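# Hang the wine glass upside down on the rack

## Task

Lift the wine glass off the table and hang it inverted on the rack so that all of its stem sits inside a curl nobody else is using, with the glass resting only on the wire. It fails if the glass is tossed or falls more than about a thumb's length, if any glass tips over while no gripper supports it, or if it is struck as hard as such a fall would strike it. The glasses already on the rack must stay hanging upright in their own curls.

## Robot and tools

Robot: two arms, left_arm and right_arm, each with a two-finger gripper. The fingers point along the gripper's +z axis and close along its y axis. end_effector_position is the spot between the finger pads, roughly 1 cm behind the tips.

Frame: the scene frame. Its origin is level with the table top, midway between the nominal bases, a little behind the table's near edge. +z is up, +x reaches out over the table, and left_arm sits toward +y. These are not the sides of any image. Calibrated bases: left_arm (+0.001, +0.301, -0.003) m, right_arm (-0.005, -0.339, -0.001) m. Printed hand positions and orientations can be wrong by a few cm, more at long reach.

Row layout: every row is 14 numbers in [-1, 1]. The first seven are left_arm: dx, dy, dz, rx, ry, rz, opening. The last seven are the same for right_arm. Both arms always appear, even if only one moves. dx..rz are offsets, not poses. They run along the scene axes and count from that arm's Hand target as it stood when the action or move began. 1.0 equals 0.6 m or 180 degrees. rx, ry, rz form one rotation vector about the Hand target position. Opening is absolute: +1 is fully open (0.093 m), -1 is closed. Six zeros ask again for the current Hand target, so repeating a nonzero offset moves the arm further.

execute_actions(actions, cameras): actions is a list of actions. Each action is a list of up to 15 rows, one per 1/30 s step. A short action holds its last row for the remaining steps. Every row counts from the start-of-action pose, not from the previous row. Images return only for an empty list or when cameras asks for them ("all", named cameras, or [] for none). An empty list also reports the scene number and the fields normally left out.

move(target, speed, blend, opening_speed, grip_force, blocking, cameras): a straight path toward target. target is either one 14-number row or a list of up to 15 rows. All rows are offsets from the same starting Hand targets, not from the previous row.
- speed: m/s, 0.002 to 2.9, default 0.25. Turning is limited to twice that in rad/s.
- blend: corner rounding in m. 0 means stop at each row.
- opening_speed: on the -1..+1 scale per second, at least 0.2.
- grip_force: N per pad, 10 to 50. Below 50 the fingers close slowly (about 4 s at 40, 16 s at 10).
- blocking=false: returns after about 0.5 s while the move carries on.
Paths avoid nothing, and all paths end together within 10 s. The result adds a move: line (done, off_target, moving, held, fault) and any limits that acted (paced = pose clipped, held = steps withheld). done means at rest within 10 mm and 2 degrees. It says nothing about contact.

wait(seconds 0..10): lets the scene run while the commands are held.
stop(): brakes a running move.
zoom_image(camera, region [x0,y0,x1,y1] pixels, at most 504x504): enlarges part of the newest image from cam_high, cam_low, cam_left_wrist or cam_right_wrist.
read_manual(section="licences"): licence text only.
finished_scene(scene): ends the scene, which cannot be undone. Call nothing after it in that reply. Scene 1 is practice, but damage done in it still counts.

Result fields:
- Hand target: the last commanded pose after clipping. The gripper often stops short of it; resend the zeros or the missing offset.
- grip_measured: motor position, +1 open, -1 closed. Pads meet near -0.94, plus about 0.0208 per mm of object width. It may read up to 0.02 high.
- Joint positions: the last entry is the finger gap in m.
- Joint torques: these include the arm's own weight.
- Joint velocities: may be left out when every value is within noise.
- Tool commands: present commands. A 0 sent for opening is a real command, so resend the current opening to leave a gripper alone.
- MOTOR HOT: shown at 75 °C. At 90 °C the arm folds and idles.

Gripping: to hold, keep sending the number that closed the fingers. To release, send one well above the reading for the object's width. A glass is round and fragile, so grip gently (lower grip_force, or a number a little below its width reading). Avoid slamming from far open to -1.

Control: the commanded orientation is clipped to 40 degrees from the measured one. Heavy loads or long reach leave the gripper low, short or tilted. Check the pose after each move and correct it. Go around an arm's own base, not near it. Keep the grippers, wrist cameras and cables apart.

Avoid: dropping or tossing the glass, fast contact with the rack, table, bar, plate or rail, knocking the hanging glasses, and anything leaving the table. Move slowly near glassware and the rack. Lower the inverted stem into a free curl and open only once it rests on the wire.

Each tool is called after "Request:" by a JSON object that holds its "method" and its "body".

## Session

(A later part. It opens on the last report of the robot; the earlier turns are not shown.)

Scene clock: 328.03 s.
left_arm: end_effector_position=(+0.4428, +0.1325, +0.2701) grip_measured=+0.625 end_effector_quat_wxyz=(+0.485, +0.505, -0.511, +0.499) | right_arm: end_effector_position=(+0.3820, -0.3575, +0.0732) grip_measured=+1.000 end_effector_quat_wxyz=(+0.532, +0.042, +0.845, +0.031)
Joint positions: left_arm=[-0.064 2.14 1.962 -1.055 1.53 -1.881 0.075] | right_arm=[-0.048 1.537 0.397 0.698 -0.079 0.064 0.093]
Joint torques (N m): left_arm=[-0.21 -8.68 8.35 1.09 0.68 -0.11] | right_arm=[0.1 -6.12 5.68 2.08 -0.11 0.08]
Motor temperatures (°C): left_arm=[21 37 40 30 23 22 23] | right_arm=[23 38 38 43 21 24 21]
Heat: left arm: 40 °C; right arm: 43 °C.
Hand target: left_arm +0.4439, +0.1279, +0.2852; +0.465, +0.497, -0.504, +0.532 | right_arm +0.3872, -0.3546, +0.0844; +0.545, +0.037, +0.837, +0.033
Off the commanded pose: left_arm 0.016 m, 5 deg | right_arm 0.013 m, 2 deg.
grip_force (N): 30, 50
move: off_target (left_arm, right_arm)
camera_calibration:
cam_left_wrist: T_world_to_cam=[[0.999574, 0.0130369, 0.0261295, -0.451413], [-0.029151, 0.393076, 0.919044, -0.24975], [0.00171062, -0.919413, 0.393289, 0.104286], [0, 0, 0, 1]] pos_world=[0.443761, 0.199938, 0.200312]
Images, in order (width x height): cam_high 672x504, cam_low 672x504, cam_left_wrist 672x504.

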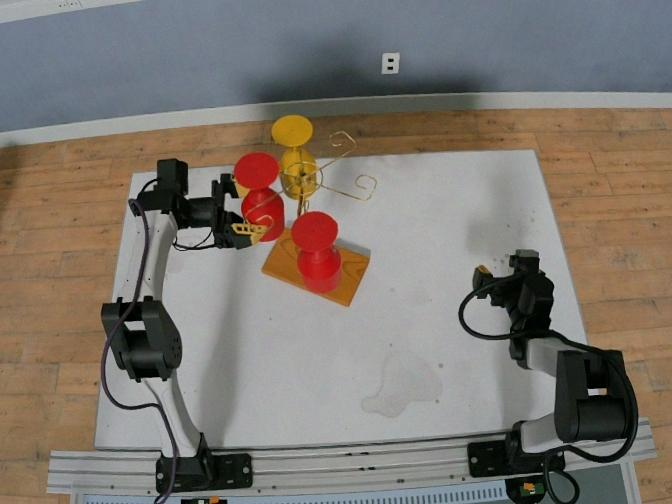

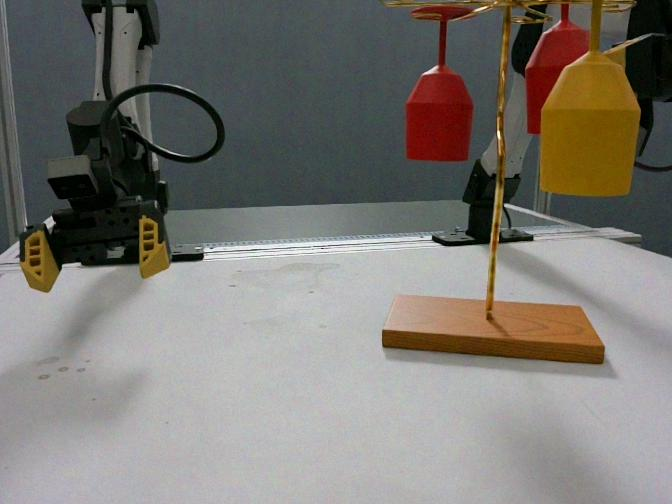

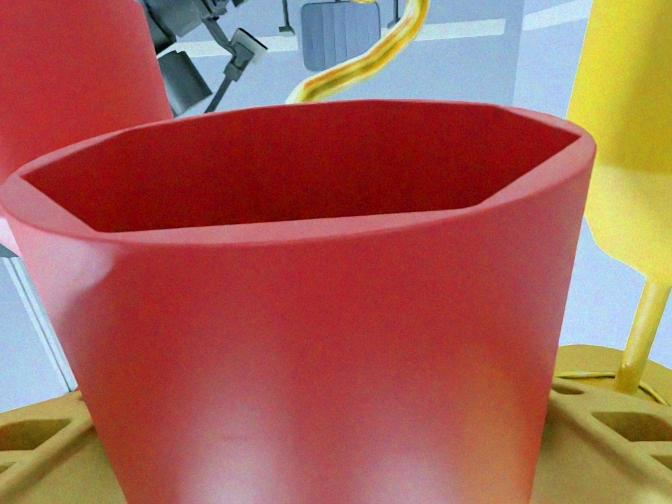

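Request:
{"method": "move", "body": {"target": [[0.045,-0.007,0.004,0,0,-0.008,0.38,0,0,0,0,0,0,1],[0.07,0.0435,0.006,0,0,0.009,0.38,0,0,0,0,0,0,1]], "speed": 0.06, "cameras": ["cam_high","cam_low","cam_left_wrist"]}}

Request:
{"method": "zoom_image", "body": {"camera": "cam_high", "region": [205, 100, 335, 230]}}

Request:
{"method": "zoom_image", "body": {"camera": "cam_low", "region": [472, 0, 672, 130]}}

Scene clock: 343.30 s.
left_arm: end_effector_position=(+0.4779, +0.1469, +0.2730) grip_measured=+0.625 end_effector_quat_wxyz=(+0.479, +0.516, -0.498, +0.506) | right_arm: end_effector_position=(+0.3820, -0.3575, +0.0732) grip_measured=+1.000 end_effector_quat_wxyz=(+0.532, +0.042, +0.845, +0.031)
Joint positions: left_arm=[-0.033 2.24 2.118 -0.978 1.53 -2.025 0.075] | right_arm=[-0.048 1.537 0.397 0.698 -0.079 0.064 0.093]
Joint torques (N m): left_arm=[0.65 -8.28 10.15 1.25 0.69 -0.14] | right_arm=[0.14 -6.09 5.67 2.08 -0.11 0.08]
Motor temperatures (°C): left_arm=[21 42 41 31 23 22 23] | right_arm=[22 39 38 43 21 24 21]
Heat: left arm: 42 °C; right arm: 43 °C.
Hand target: left_arm +0.4860, +0.1540, +0.2888; +0.457, +0.504, -0.497, +0.539 | right_arm +0.3872, -0.3546, +0.0844; +0.545, +0.037, +0.837, +0.033
Off the commanded pose: left_arm 0.019 m, 5 deg | right_arm 0.013 m, 2 deg.
grip_force (N): 30, 50
move: off_target (left_arm, right_arm)
camera_calibration:
cam_left_wrist: T_world_to_cam=[[0.998669, 0.0490207, 0.0160381, -0.488813], [-0.0340899, 0.393994, 0.918481, -0.254699], [0.0387056, -0.917805, 0.395141, 0.0978809], [0, 0, 0, 1]] pos_world=[0.475691, 0.214147, 0.203099]
Images, in order (width x height): cam_high 672x504, cam_low 672x504, cam_left_wrist 672x504.

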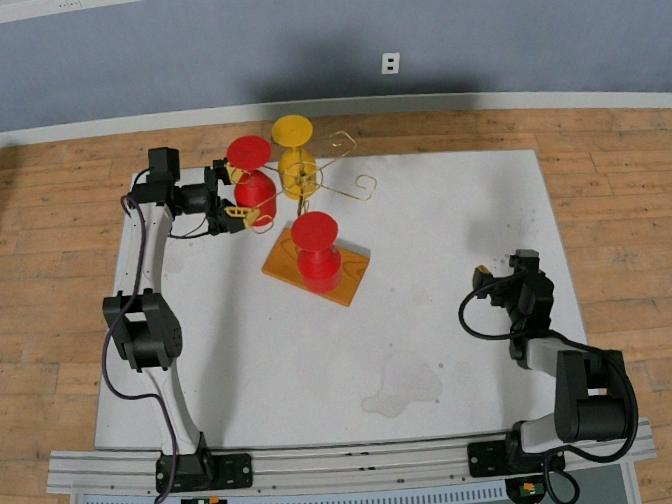

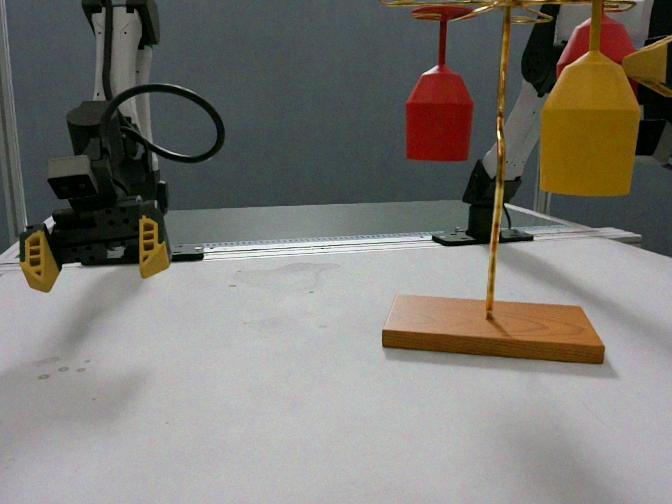

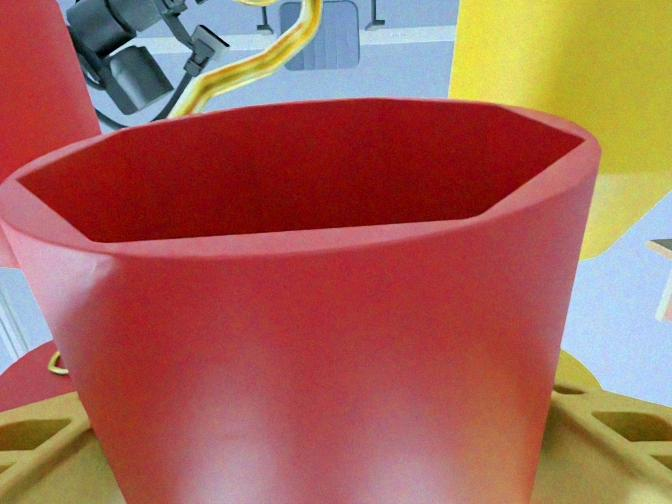

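Scaled by 3.877 from the camera's 672x504 image, which has a finer 960x720 frame.

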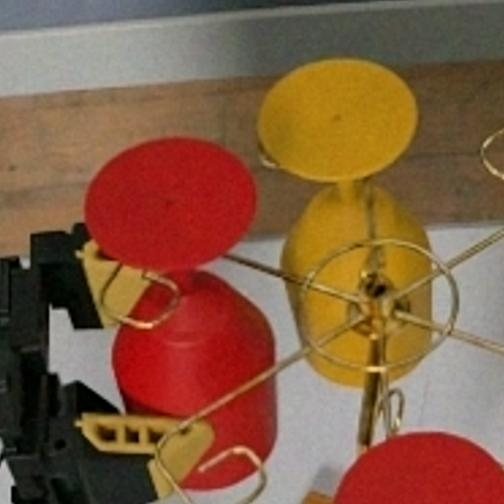

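Scaled by 2.520 from the camera's 672x504 image, which has a finer 960x720 frame.

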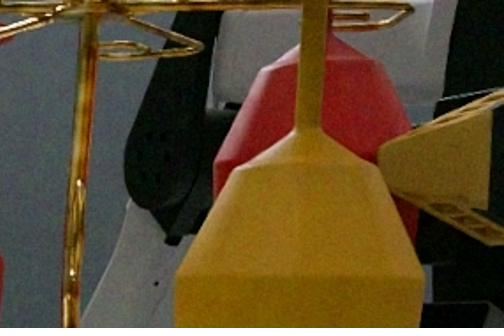

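Request:
{"method": "move", "body": {"target": [[0.008,0.018,0,0,0,0,0.38,0,0,0,0,0,0,1]], "speed": 0.05, "cameras": ["cam_high","cam_low"]}}

Request:
{"method": "zoom_image", "body": {"camera": "cam_high", "region": [205, 100, 335, 230]}}

Scene clock: 353.40 s.
left_arm: end_effector_position=(+0.4853, +0.1653, +0.2704) grip_measured=+0.625 end_effector_quat_wxyz=(+0.471, +0.527, -0.487, +0.513) | right_arm: end_effector_position=(+0.3820, -0.3575, +0.0732) grip_measured=+1.000 end_effector_quat_wxyz=(+0.532, +0.042, +0.845, +0.031)
Joint positions: left_arm=[0.005 2.249 2.124 -0.977 1.53 -2.029 0.075] | right_arm=[-0.048 1.537 0.397 0.698 -0.079 0.064 0.093]
Joint torques (N m): left_arm=[0.54 -8.12 10.67 1.25 0.77 -0.09] | right_arm=[0.13 -6.13 5.68 2.08 -0.11 0.08]
Heat: left arm: 43 °C; right arm: 43 °C.
Hand target: left_arm +0.4907, +0.1648, +0.2888; +0.458, +0.504, -0.497, +0.539 | right_arm +0.3872, -0.3546, +0.0844; +0.545, +0.037, +0.837, +0.033
Off the commanded pose: left_arm 0.019 m, 4 deg | right_arm 0.013 m, 2 deg.
grip_force (N): 30, 50
move: off_target (left_arm, right_arm)
Images, in order (width x height): cam_high 672x504, cam_low 672x504.

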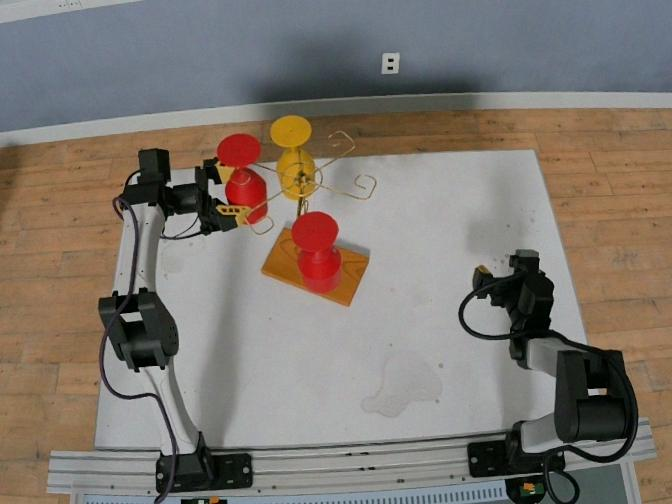

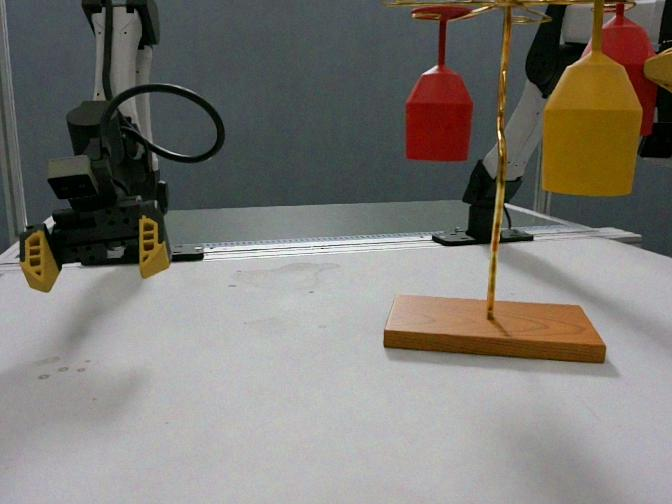

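Scaled by 3.877 from the camera's 672x504 image, which has a finer 960x720 frame.

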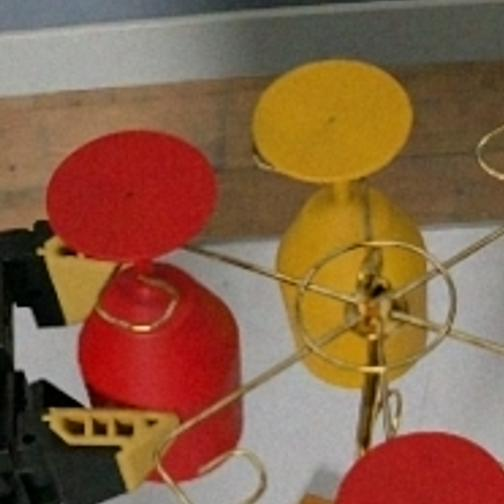

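Request:
{"method": "move", "body": {"target": [[-0.012,-0.014,0,0,0,0,0.38,0,0,0,0,0,0,1]], "speed": 0.05, "cameras": ["cam_high","cam_low"]}}

Request:
{"method": "zoom_image", "body": {"camera": "cam_high", "region": [205, 100, 335, 230]}}

Request:
{"method": "zoom_image", "body": {"camera": "cam_low", "region": [552, 0, 672, 80]}}

Scene clock: 367.97 s.
left_arm: end_effector_position=(+0.4859, +0.1654, +0.2708) grip_measured=+0.625 end_effector_quat_wxyz=(+0.468, +0.525, -0.489, +0.515) | right_arm: end_effector_position=(+0.3820, -0.3575, +0.0732) grip_measured=+1.000 end_effector_quat_wxyz=(+0.532, +0.042, +0.845, +0.031)
Joint positions: left_arm=[0.005 2.249 2.124 -0.968 1.53 -2.029 0.075] | right_arm=[-0.048 1.537 0.397 0.698 -0.079 0.064 0.093]
Joint torques (N m): left_arm=[-0.87 -9.92 7.58 1.25 0.71 -0.07] | right_arm=[0.12 -6.11 5.7 2.07 -0.11 0.08]
Heat: left arm: 43 °C; right arm: 44 °C.
Hand target: left_arm +0.4835, +0.1564, +0.2888; +0.458, +0.504, -0.497, +0.539 | right_arm +0.3872, -0.3546, +0.0844; +0.545, +0.037, +0.837, +0.033
Off the commanded pose: left_arm 0.020 m, 4 deg | right_arm 0.013 m, 2 deg.
grip_force (N): 30, 50
move: off_target (left_arm, right_arm)
Images, in order (width x height): cam_high 672x504, cam_low 672x504.

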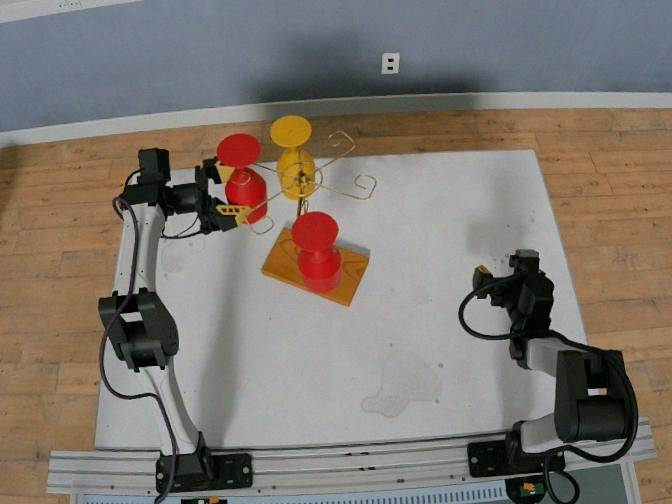

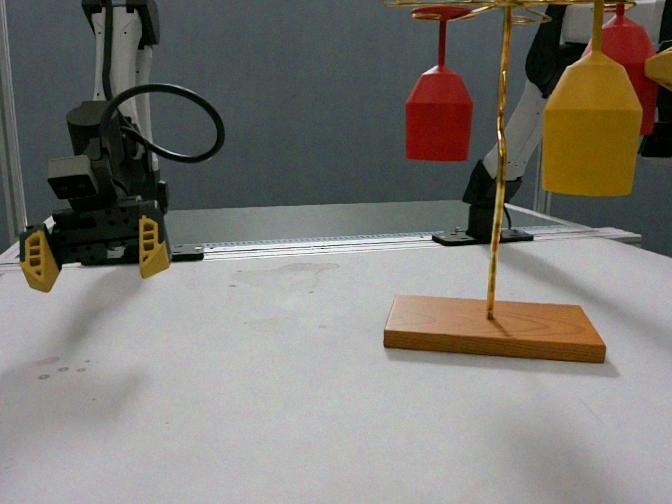

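Scaled by 3.877 from the camera's 672x504 image, which has a finer 960x720 frame.

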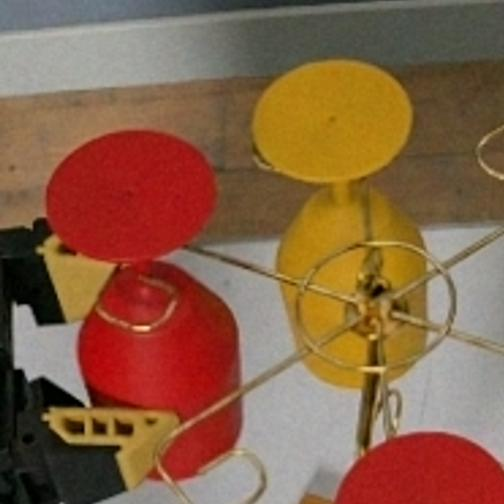

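Scaled by 4.200 from the camera's 672x504 image, which has a finer 960x720 frame.

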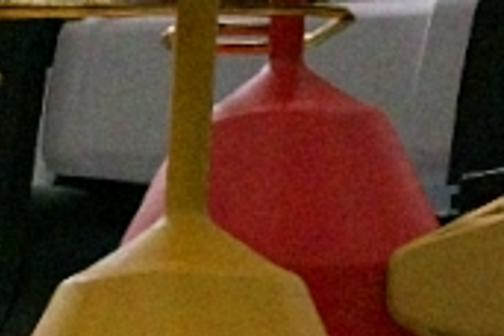

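Request:
{"method": "move", "body": {"target": [[0,0,-0.045,0,0,0,0.38,0,0,0,0,0,0,1]], "speed": 0.04, "cameras": ["cam_high","cam_low"]}}

Request:
{"method": "zoom_image", "body": {"camera": "cam_high", "region": [205, 100, 335, 230]}}

Request:
{"method": "zoom_image", "body": {"camera": "cam_low", "region": [552, 0, 672, 80]}}

Scene clock: 378.83 s.
left_arm: end_effector_position=(+0.4843, +0.1638, +0.2601) grip_measured=+0.625 end_effector_quat_wxyz=(+0.468, +0.523, -0.491, +0.515) | right_arm: end_effector_position=(+0.3820, -0.3575, +0.0732) grip_measured=+1.000 end_effector_quat_wxyz=(+0.532, +0.042, +0.845, +0.031)
Joint positions: left_arm=[0.002 2.249 2.086 -0.958 1.53 -1.997 0.075] | right_arm=[-0.048 1.537 0.397 0.698 -0.079 0.064 0.093]
Joint torques (N m): left_arm=[-0.61 -8.7 5.07 1.23 0.71 0.3] | right_arm=[0.1 -6.15 5.67 2.07 -0.11 0.08]
Heat: left arm: 43 °C; right arm: 44 °C.
Hand target: left_arm +0.4835, +0.1564, +0.2618; +0.458, +0.504, -0.497, +0.539 | right_arm +0.3872, -0.3546, +0.0844; +0.545, +0.037, +0.837, +0.033
Off the commanded pose: left_arm 0.008 m, 4 deg | right_arm 0.013 m, 2 deg.
grip_force (N): 30, 50
move: off_target (left_arm, right_arm)
Images, in order (width x height): cam_high 672x504, cam_low 672x504.

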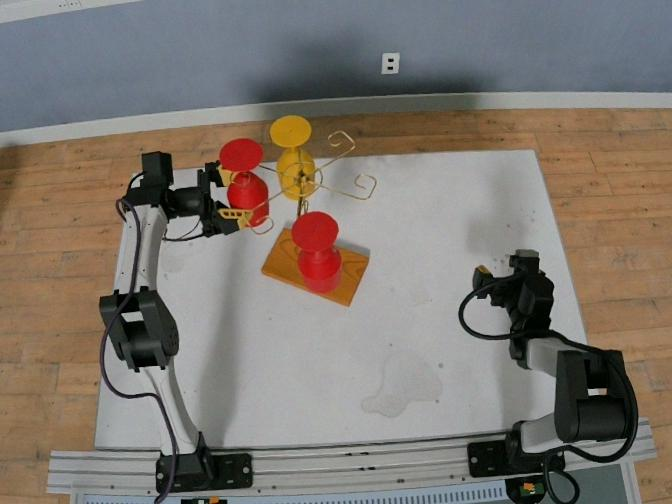

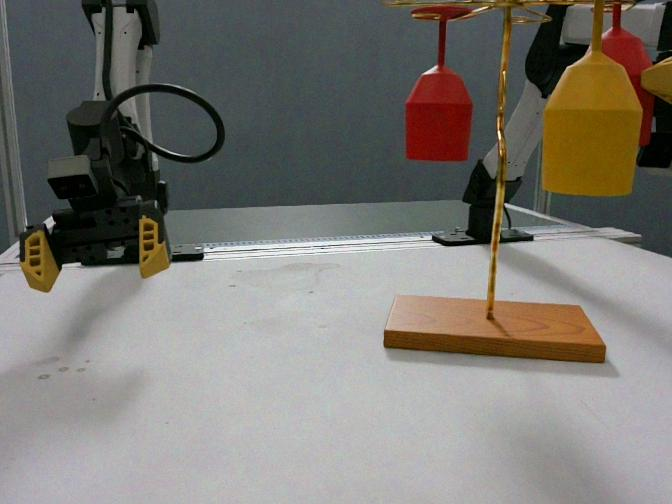

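Scaled by 3.877 from the camera's 672x504 image, which has a finer 960x720 frame.

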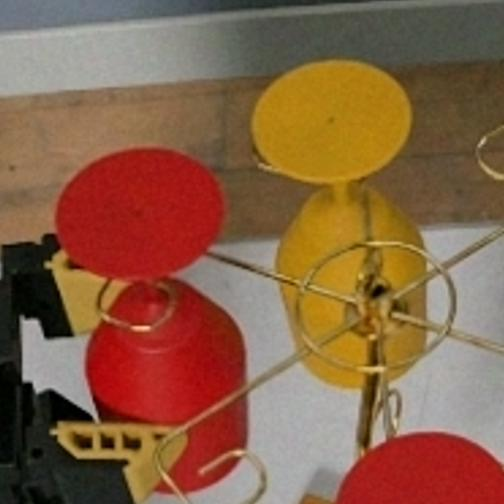

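Scaled by 4.200 from the camera's 672x504 image, which has a finer 960x720 frame.

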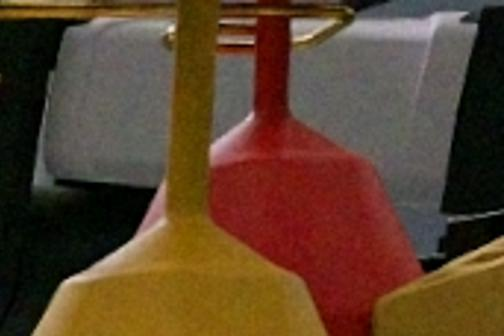

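Request:
{"method": "move", "body": {"target": [[0,0,-0.028,0,0,0,0.38,0,0,0,0,0,0,1]], "speed": 0.03, "cameras": ["cam_high","cam_low","cam_left_wrist"]}}

Request:
{"method": "zoom_image", "body": {"camera": "cam_high", "region": [205, 100, 335, 230]}}

Request:
{"method": "zoom_image", "body": {"camera": "cam_low", "region": [552, 0, 672, 80]}}

Scene clock: 387.47 s.
left_arm: end_effector_position=(+0.4834, +0.1636, +0.2463) grip_measured=+0.625 end_effector_quat_wxyz=(+0.466, +0.521, -0.494, +0.517) | right_arm: end_effector_position=(+0.3820, -0.3575, +0.0732) grip_measured=+1.000 end_effector_quat_wxyz=(+0.532, +0.042, +0.845, +0.031)
Joint positions: left_arm=[0.002 2.252 2.04 -0.937 1.53 -1.959 0.075] | right_arm=[-0.048 1.537 0.397 0.698 -0.079 0.064 0.093]
Joint torques (N m): left_arm=[-0.58 -8.23 4.97 1.21 0.74 0.29] | right_arm=[0.14 -6.12 5.68 2.07 -0.11 0.08]
Heat: left arm: 44 °C; right arm: 44 °C.
Hand target: left_arm +0.4836, +0.1564, +0.2450; +0.457, +0.504, -0.497, +0.539 | right_arm +0.3872, -0.3546, +0.0844; +0.545, +0.037, +0.837, +0.033
Off the commanded pose: left_arm 0.007 m, 3 deg | right_arm 0.013 m, 2 deg.
grip_force (N): 30, 50
move: off_target (left_arm, right_arm)
camera_calibration:
cam_left_wrist: T_world_to_cam=[[0.996112, 0.0819053, 0.0324543, -0.502958], [-0.0620261, 0.390372, 0.918566, -0.222514], [0.0625661, -0.917007, 0.393934, 0.112214], [0, 0, 0, 1]] pos_world=[0.48018, 0.230959, 0.176512]
Images, in order (width x height): cam_high 672x504, cam_low 672x504, cam_left_wrist 672x504.

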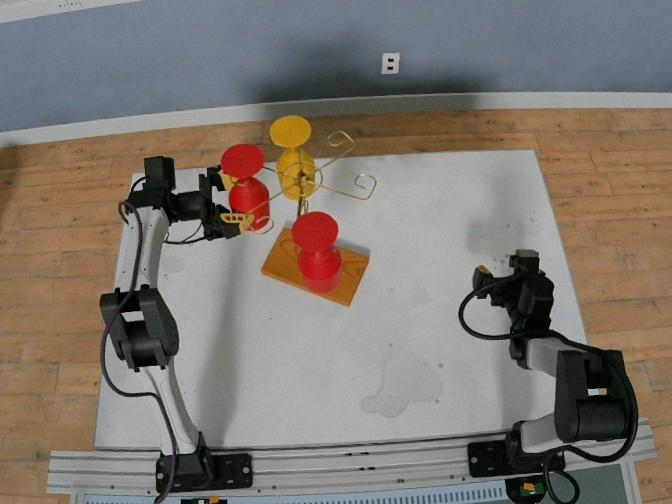

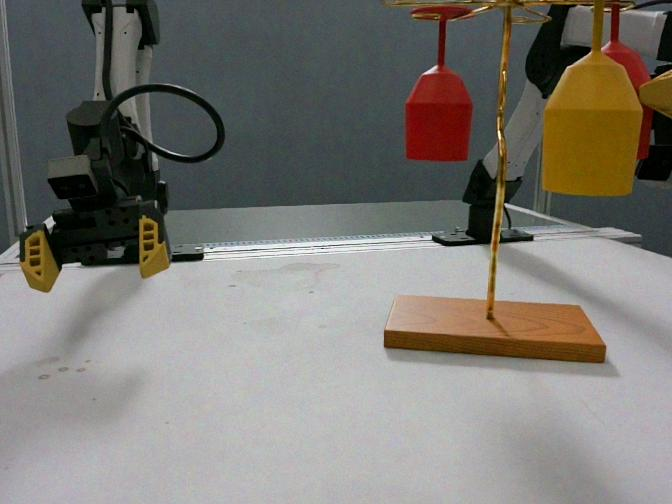

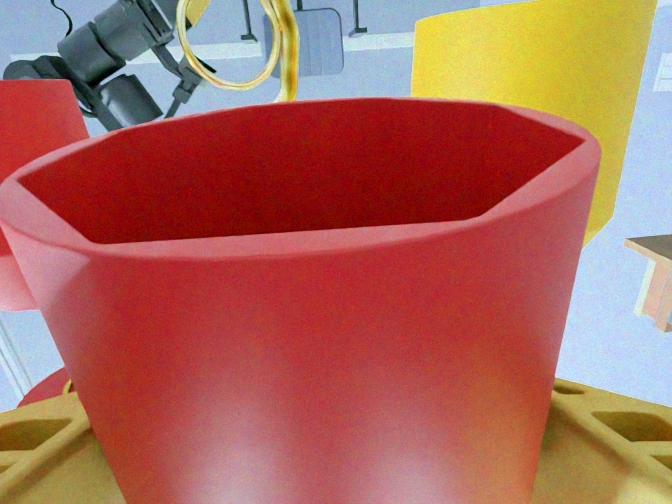

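Scaled by 3.877 from the camera's 672x504 image, which has a finer 960x720 frame.

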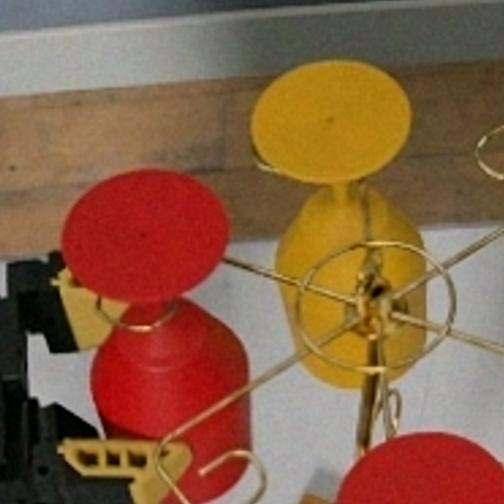

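Scaled by 4.200 from the camera's 672x504 image, which has a finer 960x720 frame.

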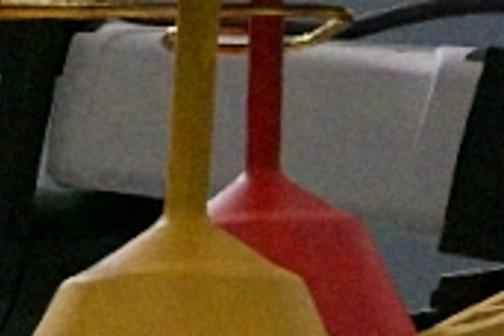

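Request:
{"method": "move", "body": {"target": [[0,0,-0.009,0,0,0,0.38,0,0,0,0,0,0,1]], "speed": 0.03, "cameras": ["cam_high","cam_low"]}}

Request:
{"method": "zoom_image", "body": {"camera": "cam_high", "region": [205, 100, 335, 230]}}

Request:
{"method": "zoom_image", "body": {"camera": "cam_low", "region": [552, 0, 672, 80]}}

Scene clock: 398.50 s.
left_arm: end_effector_position=(+0.4832, +0.1636, +0.2415) grip_measured=+0.625 end_effector_quat_wxyz=(+0.466, +0.520, -0.495, +0.517) | right_arm: end_effector_position=(+0.3820, -0.3575, +0.0732) grip_measured=+1.000 end_effector_quat_wxyz=(+0.532, +0.042, +0.845, +0.031)
Joint positions: left_arm=[0.002 2.252 2.022 -0.923 1.53 -1.953 0.075] | right_arm=[-0.048 1.537 0.397 0.698 -0.079 0.064 0.093]
Joint torques (N m): left_arm=[-0.64 -8.05 4.97 1.22 0.74 0.29] | right_arm=[0.12 -6.12 5.7 2.08 -0.11 0.07]
Heat: left arm: 46 °C; right arm: 44 °C.
Hand target: left_arm +0.4836, +0.1564, +0.2396; +0.458, +0.504, -0.497, +0.539 | right_arm +0.3872, -0.3546, +0.0844; +0.545, +0.037, +0.837, +0.033
Off the commanded pose: left_arm 0.007 m, 3 deg | right_arm 0.013 m, 2 deg.
grip_force (N): 30, 50
move: off_target (left_arm, right_arm)
Images, in order (width x height): cam_high 672x504, cam_low 672x504.

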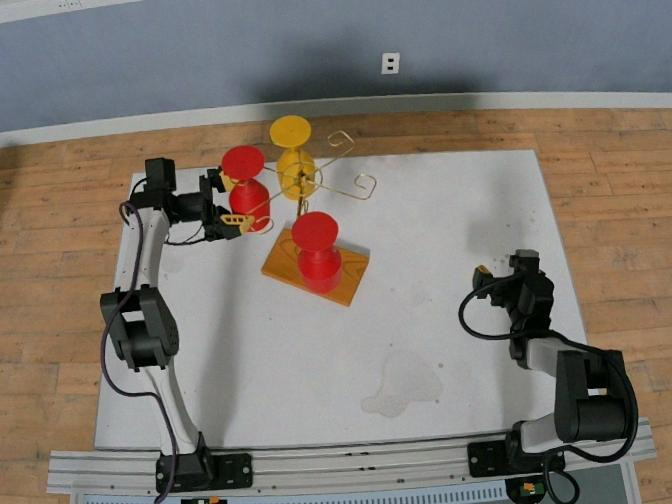

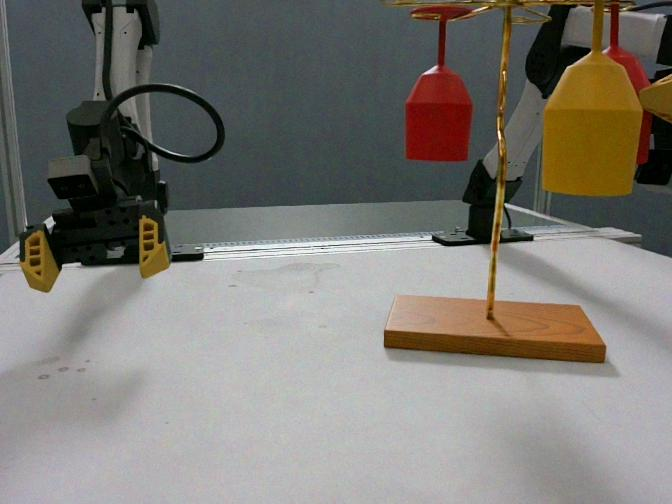

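Scaled by 3.877 from the camera's 672x504 image, which has a finer 960x720 frame.

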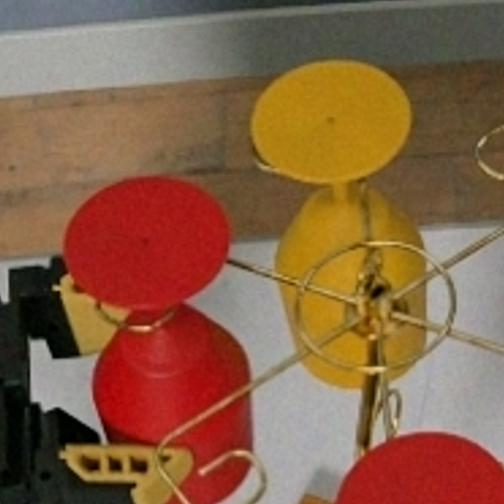

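Scaled by 4.200 from the camera's 672x504 image, which has a finer 960x720 frame.

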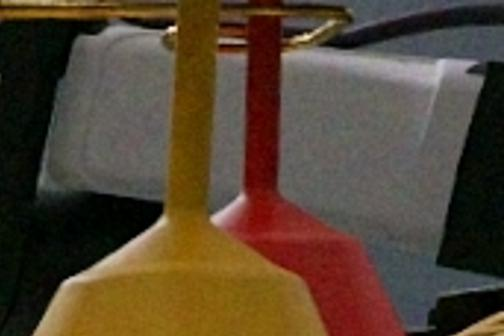

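Request:
{"method": "move", "body": {"target": [[0,0,-0.015,0,0,0,0.38,0,0,0,0,0,0,1]], "speed": 0.03, "cameras": ["cam_high","cam_low"]}}

Request:
{"method": "zoom_image", "body": {"camera": "cam_high", "region": [205, 100, 335, 230]}}

Request:
{"method": "zoom_image", "body": {"camera": "cam_low", "region": [552, 0, 672, 80]}}

Scene clock: 421.57 s.
left_arm: end_effector_position=(+0.4832, +0.1635, +0.2334) grip_measured=+0.625 end_effector_quat_wxyz=(+0.464, +0.519, -0.496, +0.519) | right_arm: end_effector_position=(+0.3820, -0.3575, +0.0732) grip_measured=+1.000 end_effector_quat_wxyz=(+0.532, +0.042, +0.845, +0.031)
Joint positions: left_arm=[0.002 2.257 1.999 -0.907 1.53 -1.935 0.075] | right_arm=[-0.048 1.537 0.397 0.698 -0.079 0.064 0.093]
Joint torques (N m): left_arm=[-0.57 -8.03 4.98 1.18 0.74 0.24] | right_arm=[0.12 -6.11 5.67 2.07 -0.11 0.09]
Motor temperatures (°C): left_arm=[21 48 38 31 23 22 23] | right_arm=[22 39 38 44 21 24 21]
Heat: left arm: 48 °C; right arm: 44 °C.
Hand target: left_arm +0.4836, +0.1564, +0.2306; +0.457, +0.504, -0.497, +0.539 | right_arm +0.3872, -0.3546, +0.0844; +0.545, +0.037, +0.837, +0.033
Off the commanded pose: left_arm 0.008 m, 3 deg | right_arm 0.013 m, 2 deg.
grip_force (N): 30, 50
move: off_target (left_arm, right_arm)
Images, in order (width x height): cam_high 672x504, cam_low 672x504.

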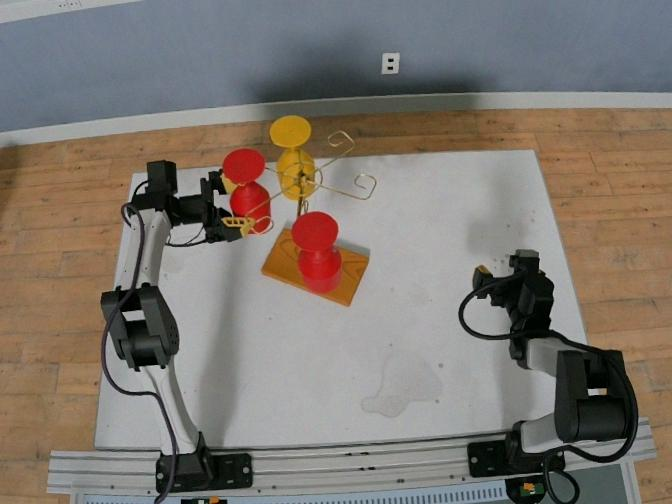

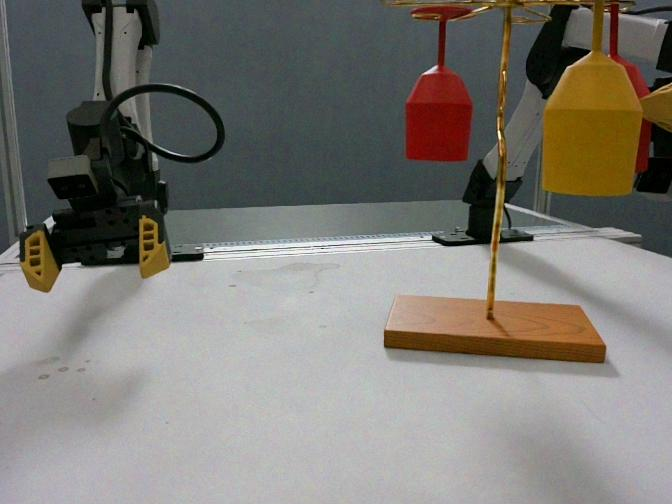

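Scaled by 3.877 from the camera's 672x504 image, which has a finer 960x720 frame.

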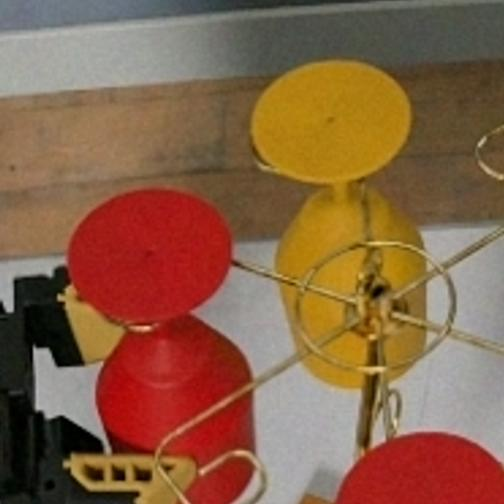

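Scaled by 4.200 from the camera's 672x504 image, which has a finer 960x720 frame.

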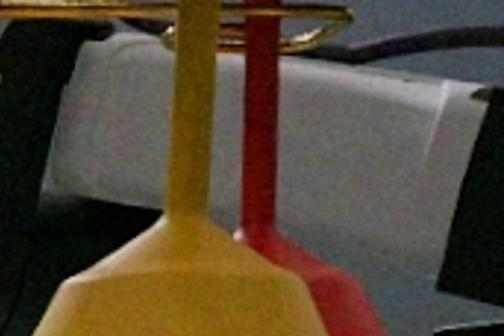

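Request:
{"method": "move", "body": {"target": [[0,0,-0.0075,0,0,0,0.38,0,0,0,0,0,0,1]], "speed": 0.03, "cameras": ["cam_high","cam_low"]}}

Request:
{"method": "zoom_image", "body": {"camera": "cam_high", "region": [205, 130, 285, 210]}}

Request:
{"method": "zoom_image", "body": {"camera": "cam_low", "region": [552, 0, 672, 80]}}

Scene clock: 430.20 s.
left_arm: end_effector_position=(+0.4838, +0.1635, +0.2279) grip_measured=+0.625 end_effector_quat_wxyz=(+0.464, +0.518, -0.497, +0.519) | right_arm: end_effector_position=(+0.3820, -0.3575, +0.0732) grip_measured=+1.000 end_effector_quat_wxyz=(+0.532, +0.042, +0.845, +0.031)
Joint positions: left_arm=[0.002 2.262 1.985 -0.891 1.53 -1.931 0.075] | right_arm=[-0.048 1.537 0.397 0.698 -0.079 0.064 0.093]
Joint torques (N m): left_arm=[-0.54 -8.25 4.93 1.17 0.75 0.21] | right_arm=[0.1 -6.13 5.7 2.08 -0.11 0.08]
Heat: left arm: 48 °C; right arm: 44 °C.
Hand target: left_arm +0.4836, +0.1564, +0.2261; +0.457, +0.504, -0.497, +0.539 | right_arm +0.3872, -0.3546, +0.0844; +0.545, +0.037, +0.837, +0.033
Off the commanded pose: left_arm 0.007 m, 3 deg | right_arm 0.013 m, 2 deg.
grip_force (N): 30, 50
move: off_target (left_arm, right_arm)
Images, in order (width x height): cam_high 672x504, cam_low 672x504.

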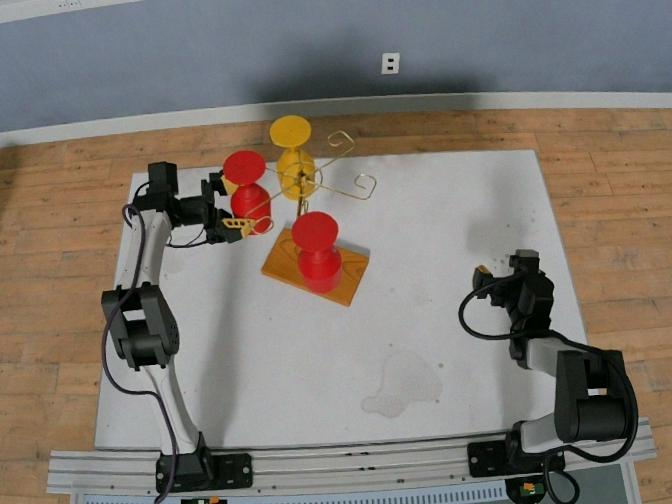

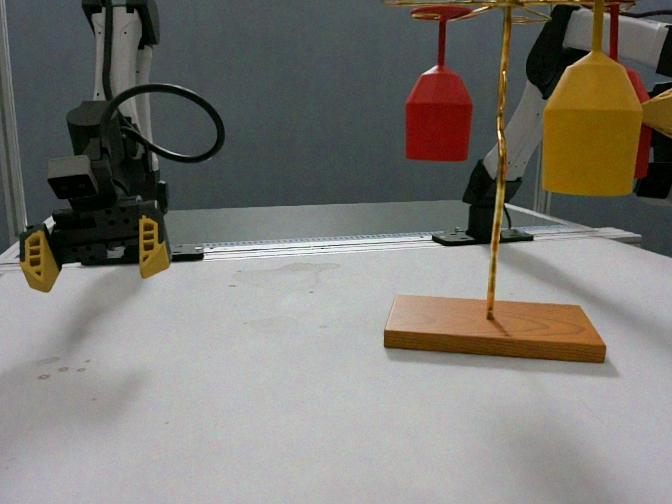

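Scaled by 6.300 from the camera's 672x504 image, which has a finer 960x720 frame.

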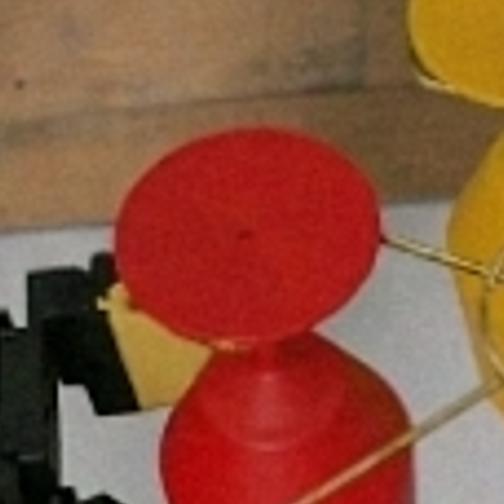

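Scaled by 4.200 from the camera's 672x504 image, which has a finer 960x720 frame.

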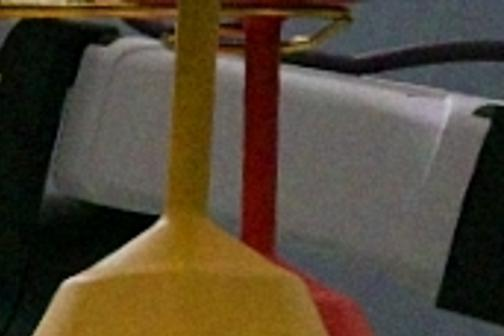

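Request:
{"method": "move", "body": {"target": [[0,0,-0.006,0,0,0,0.38,0,0,0,0,0,0,1]], "speed": 0.03, "cameras": ["cam_high","cam_low"]}}

Request:
{"method": "zoom_image", "body": {"camera": "cam_low", "region": [552, 0, 672, 80]}}

Scene clock: 435.53 s.
left_arm: end_effector_position=(+0.4840, +0.1635, +0.2268) grip_measured=+0.625 end_effector_quat_wxyz=(+0.462, +0.516, -0.498, +0.521) | right_arm: end_effector_position=(+0.3820, -0.3575, +0.0732) grip_measured=+1.000 end_effector_quat_wxyz=(+0.532, +0.042, +0.845, +0.031)
Joint positions: left_arm=[0.002 2.262 1.979 -0.88 1.532 -1.93 0.075] | right_arm=[-0.048 1.537 0.397 0.698 -0.079 0.064 0.093]
Joint torques (N m): left_arm=[-0.53 -8.1 4.51 1.18 0.72 0.22] | right_arm=[0.12 -6.09 5.67 2.08 -0.11 0.08]
Heat: left arm: 47 °C; right arm: 44 °C.
Hand target: left_arm +0.4836, +0.1564, +0.2225; +0.457, +0.504, -0.497, +0.539 | right_arm +0.3872, -0.3546, +0.0844; +0.545, +0.037, +0.837, +0.033
Off the commanded pose: left_arm 0.008 m, 3 deg | right_arm 0.013 m, 2 deg.
grip_force (N): 30, 50
move: off_target (left_arm, right_arm)
Images, in order (width x height): cam_high 672x504, cam_low 672x504.

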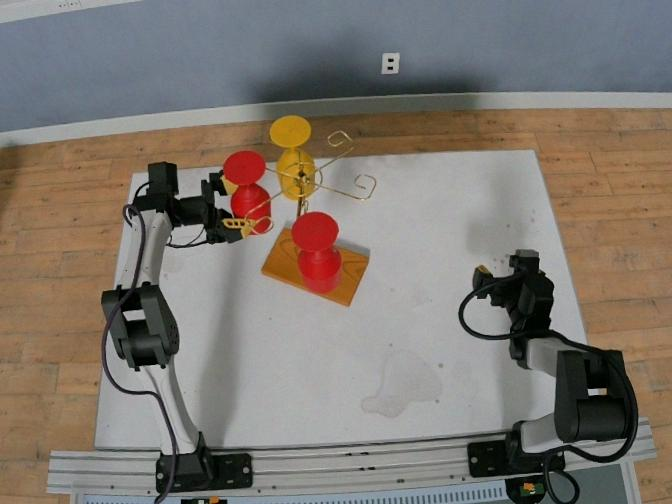

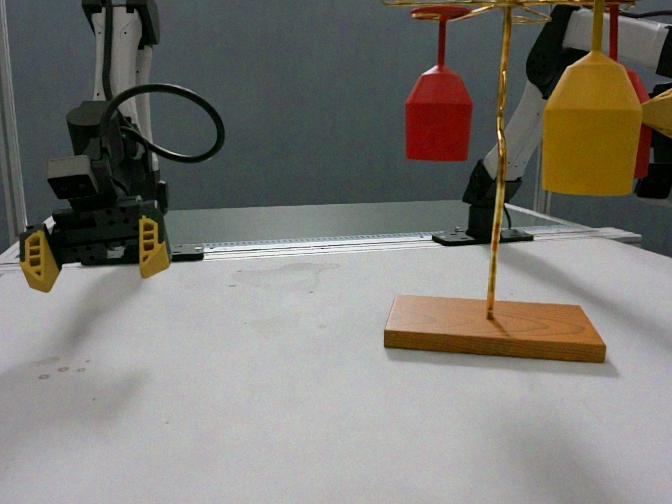

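Scaled by 4.200 from the camera's 672x504 image, which has a finer 960x720 frame.

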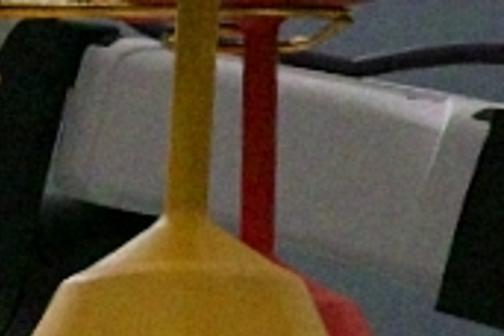

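Request:
{"method": "move", "body": {"target": [[0,0.011,0.004,0,0,0,0.38,0,0,0,0,0,0,1],[0,0.011,0.004,0,0,0,1,0,0,0,0,0,0,1]], "speed": 0.03, "opening_speed": 0.3, "cameras": ["cam_high","cam_low","cam_left_wrist"]}}

Request:
{"method": "zoom_image", "body": {"camera": "cam_high", "region": [205, 130, 285, 210]}}

Request:
{"method": "zoom_image", "body": {"camera": "cam_low", "region": [552, 0, 672, 80]}}

Scene clock: 448.63 s.
left_arm: end_effector_position=(+0.4831, +0.1634, +0.2250) grip_measured=+1.000 end_effector_quat_wxyz=(+0.465, +0.517, -0.496, +0.519) | right_arm: end_effector_position=(+0.3820, -0.3575, +0.0732) grip_measured=+1.000 end_effector_quat_wxyz=(+0.532, +0.042, +0.845, +0.031)
Joint positions: left_arm=[0.002 2.262 1.971 -0.88 1.535 -1.93 0.093] | right_arm=[-0.048 1.537 0.397 0.698 -0.079 0.064 0.093]
Joint torques (N m): left_arm=[0.49 -8.55 4.89 1.12 0.77 0.26] | right_arm=[0.12 -6.11 5.67 2.07 -0.11 0.08]
Heat: left arm: 46 °C; right arm: 44 °C.
Hand target: left_arm +0.4836, +0.1630, +0.2249; +0.457, +0.504, -0.497, +0.539 | right_arm +0.3872, -0.3546, +0.0844; +0.545, +0.037, +0.837, +0.033
Off the commanded pose: left_arm 0.001 m, 3 deg | right_arm 0.013 m, 2 deg.
grip_force (N): 30, 50
move: off_target (left_arm, right_arm); target 2's new opening was sent with left_arm's hand 0.002 m and 3 deg from that target
camera_calibration:
cam_left_wrist: T_world_to_cam=[[0.996029, 0.0793451, 0.0403928, -0.503251], [-0.0685115, 0.393279, 0.916863, -0.199859], [0.0568629, -0.915989, 0.397153, 0.122297], [0, 0, 0, 1]] pos_world=[0.480606, 0.230553, 0.155001]
Images, in order (width x height): cam_high 672x504, cam_low 672x504, cam_left_wrist 672x504.

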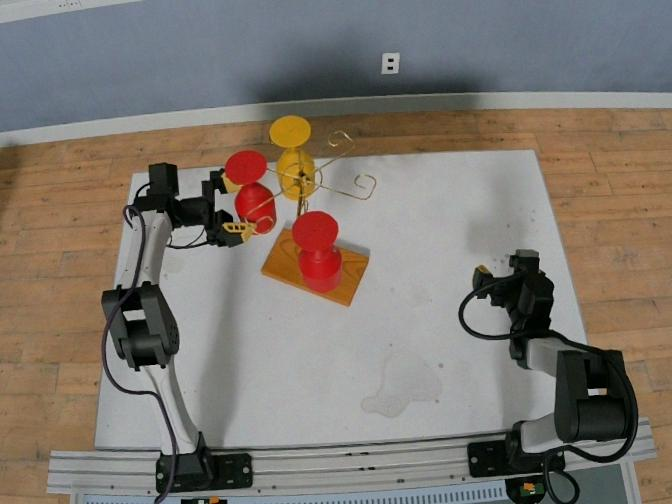

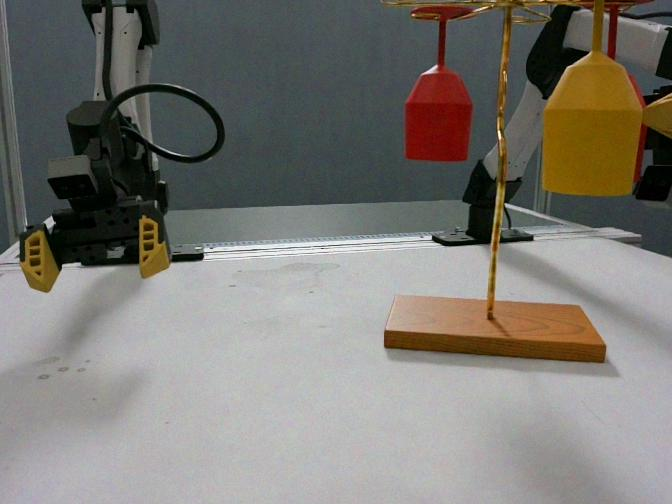

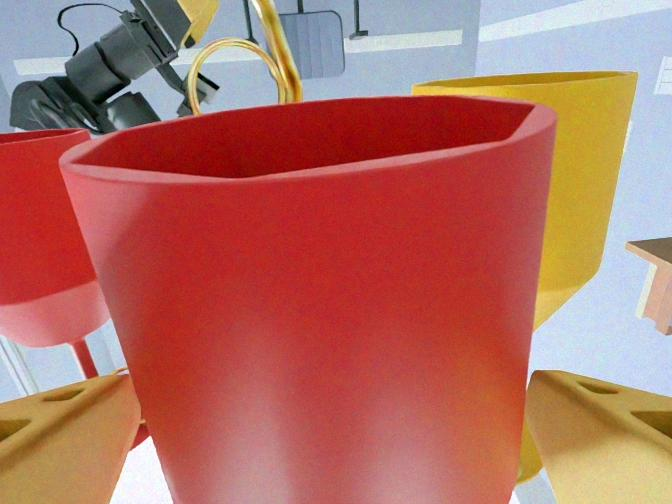

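Scaled by 6.300 from the camera's 672x504 image, which has a finer 960x720 frame.

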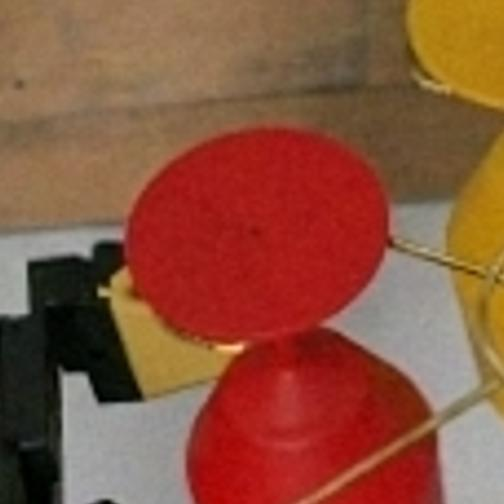

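Scaled by 4.200 from the camera's 672x504 image, which has a finer 960x720 frame.

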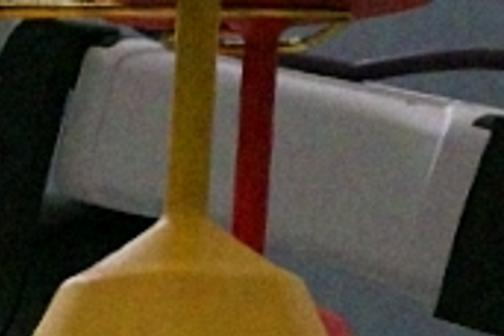

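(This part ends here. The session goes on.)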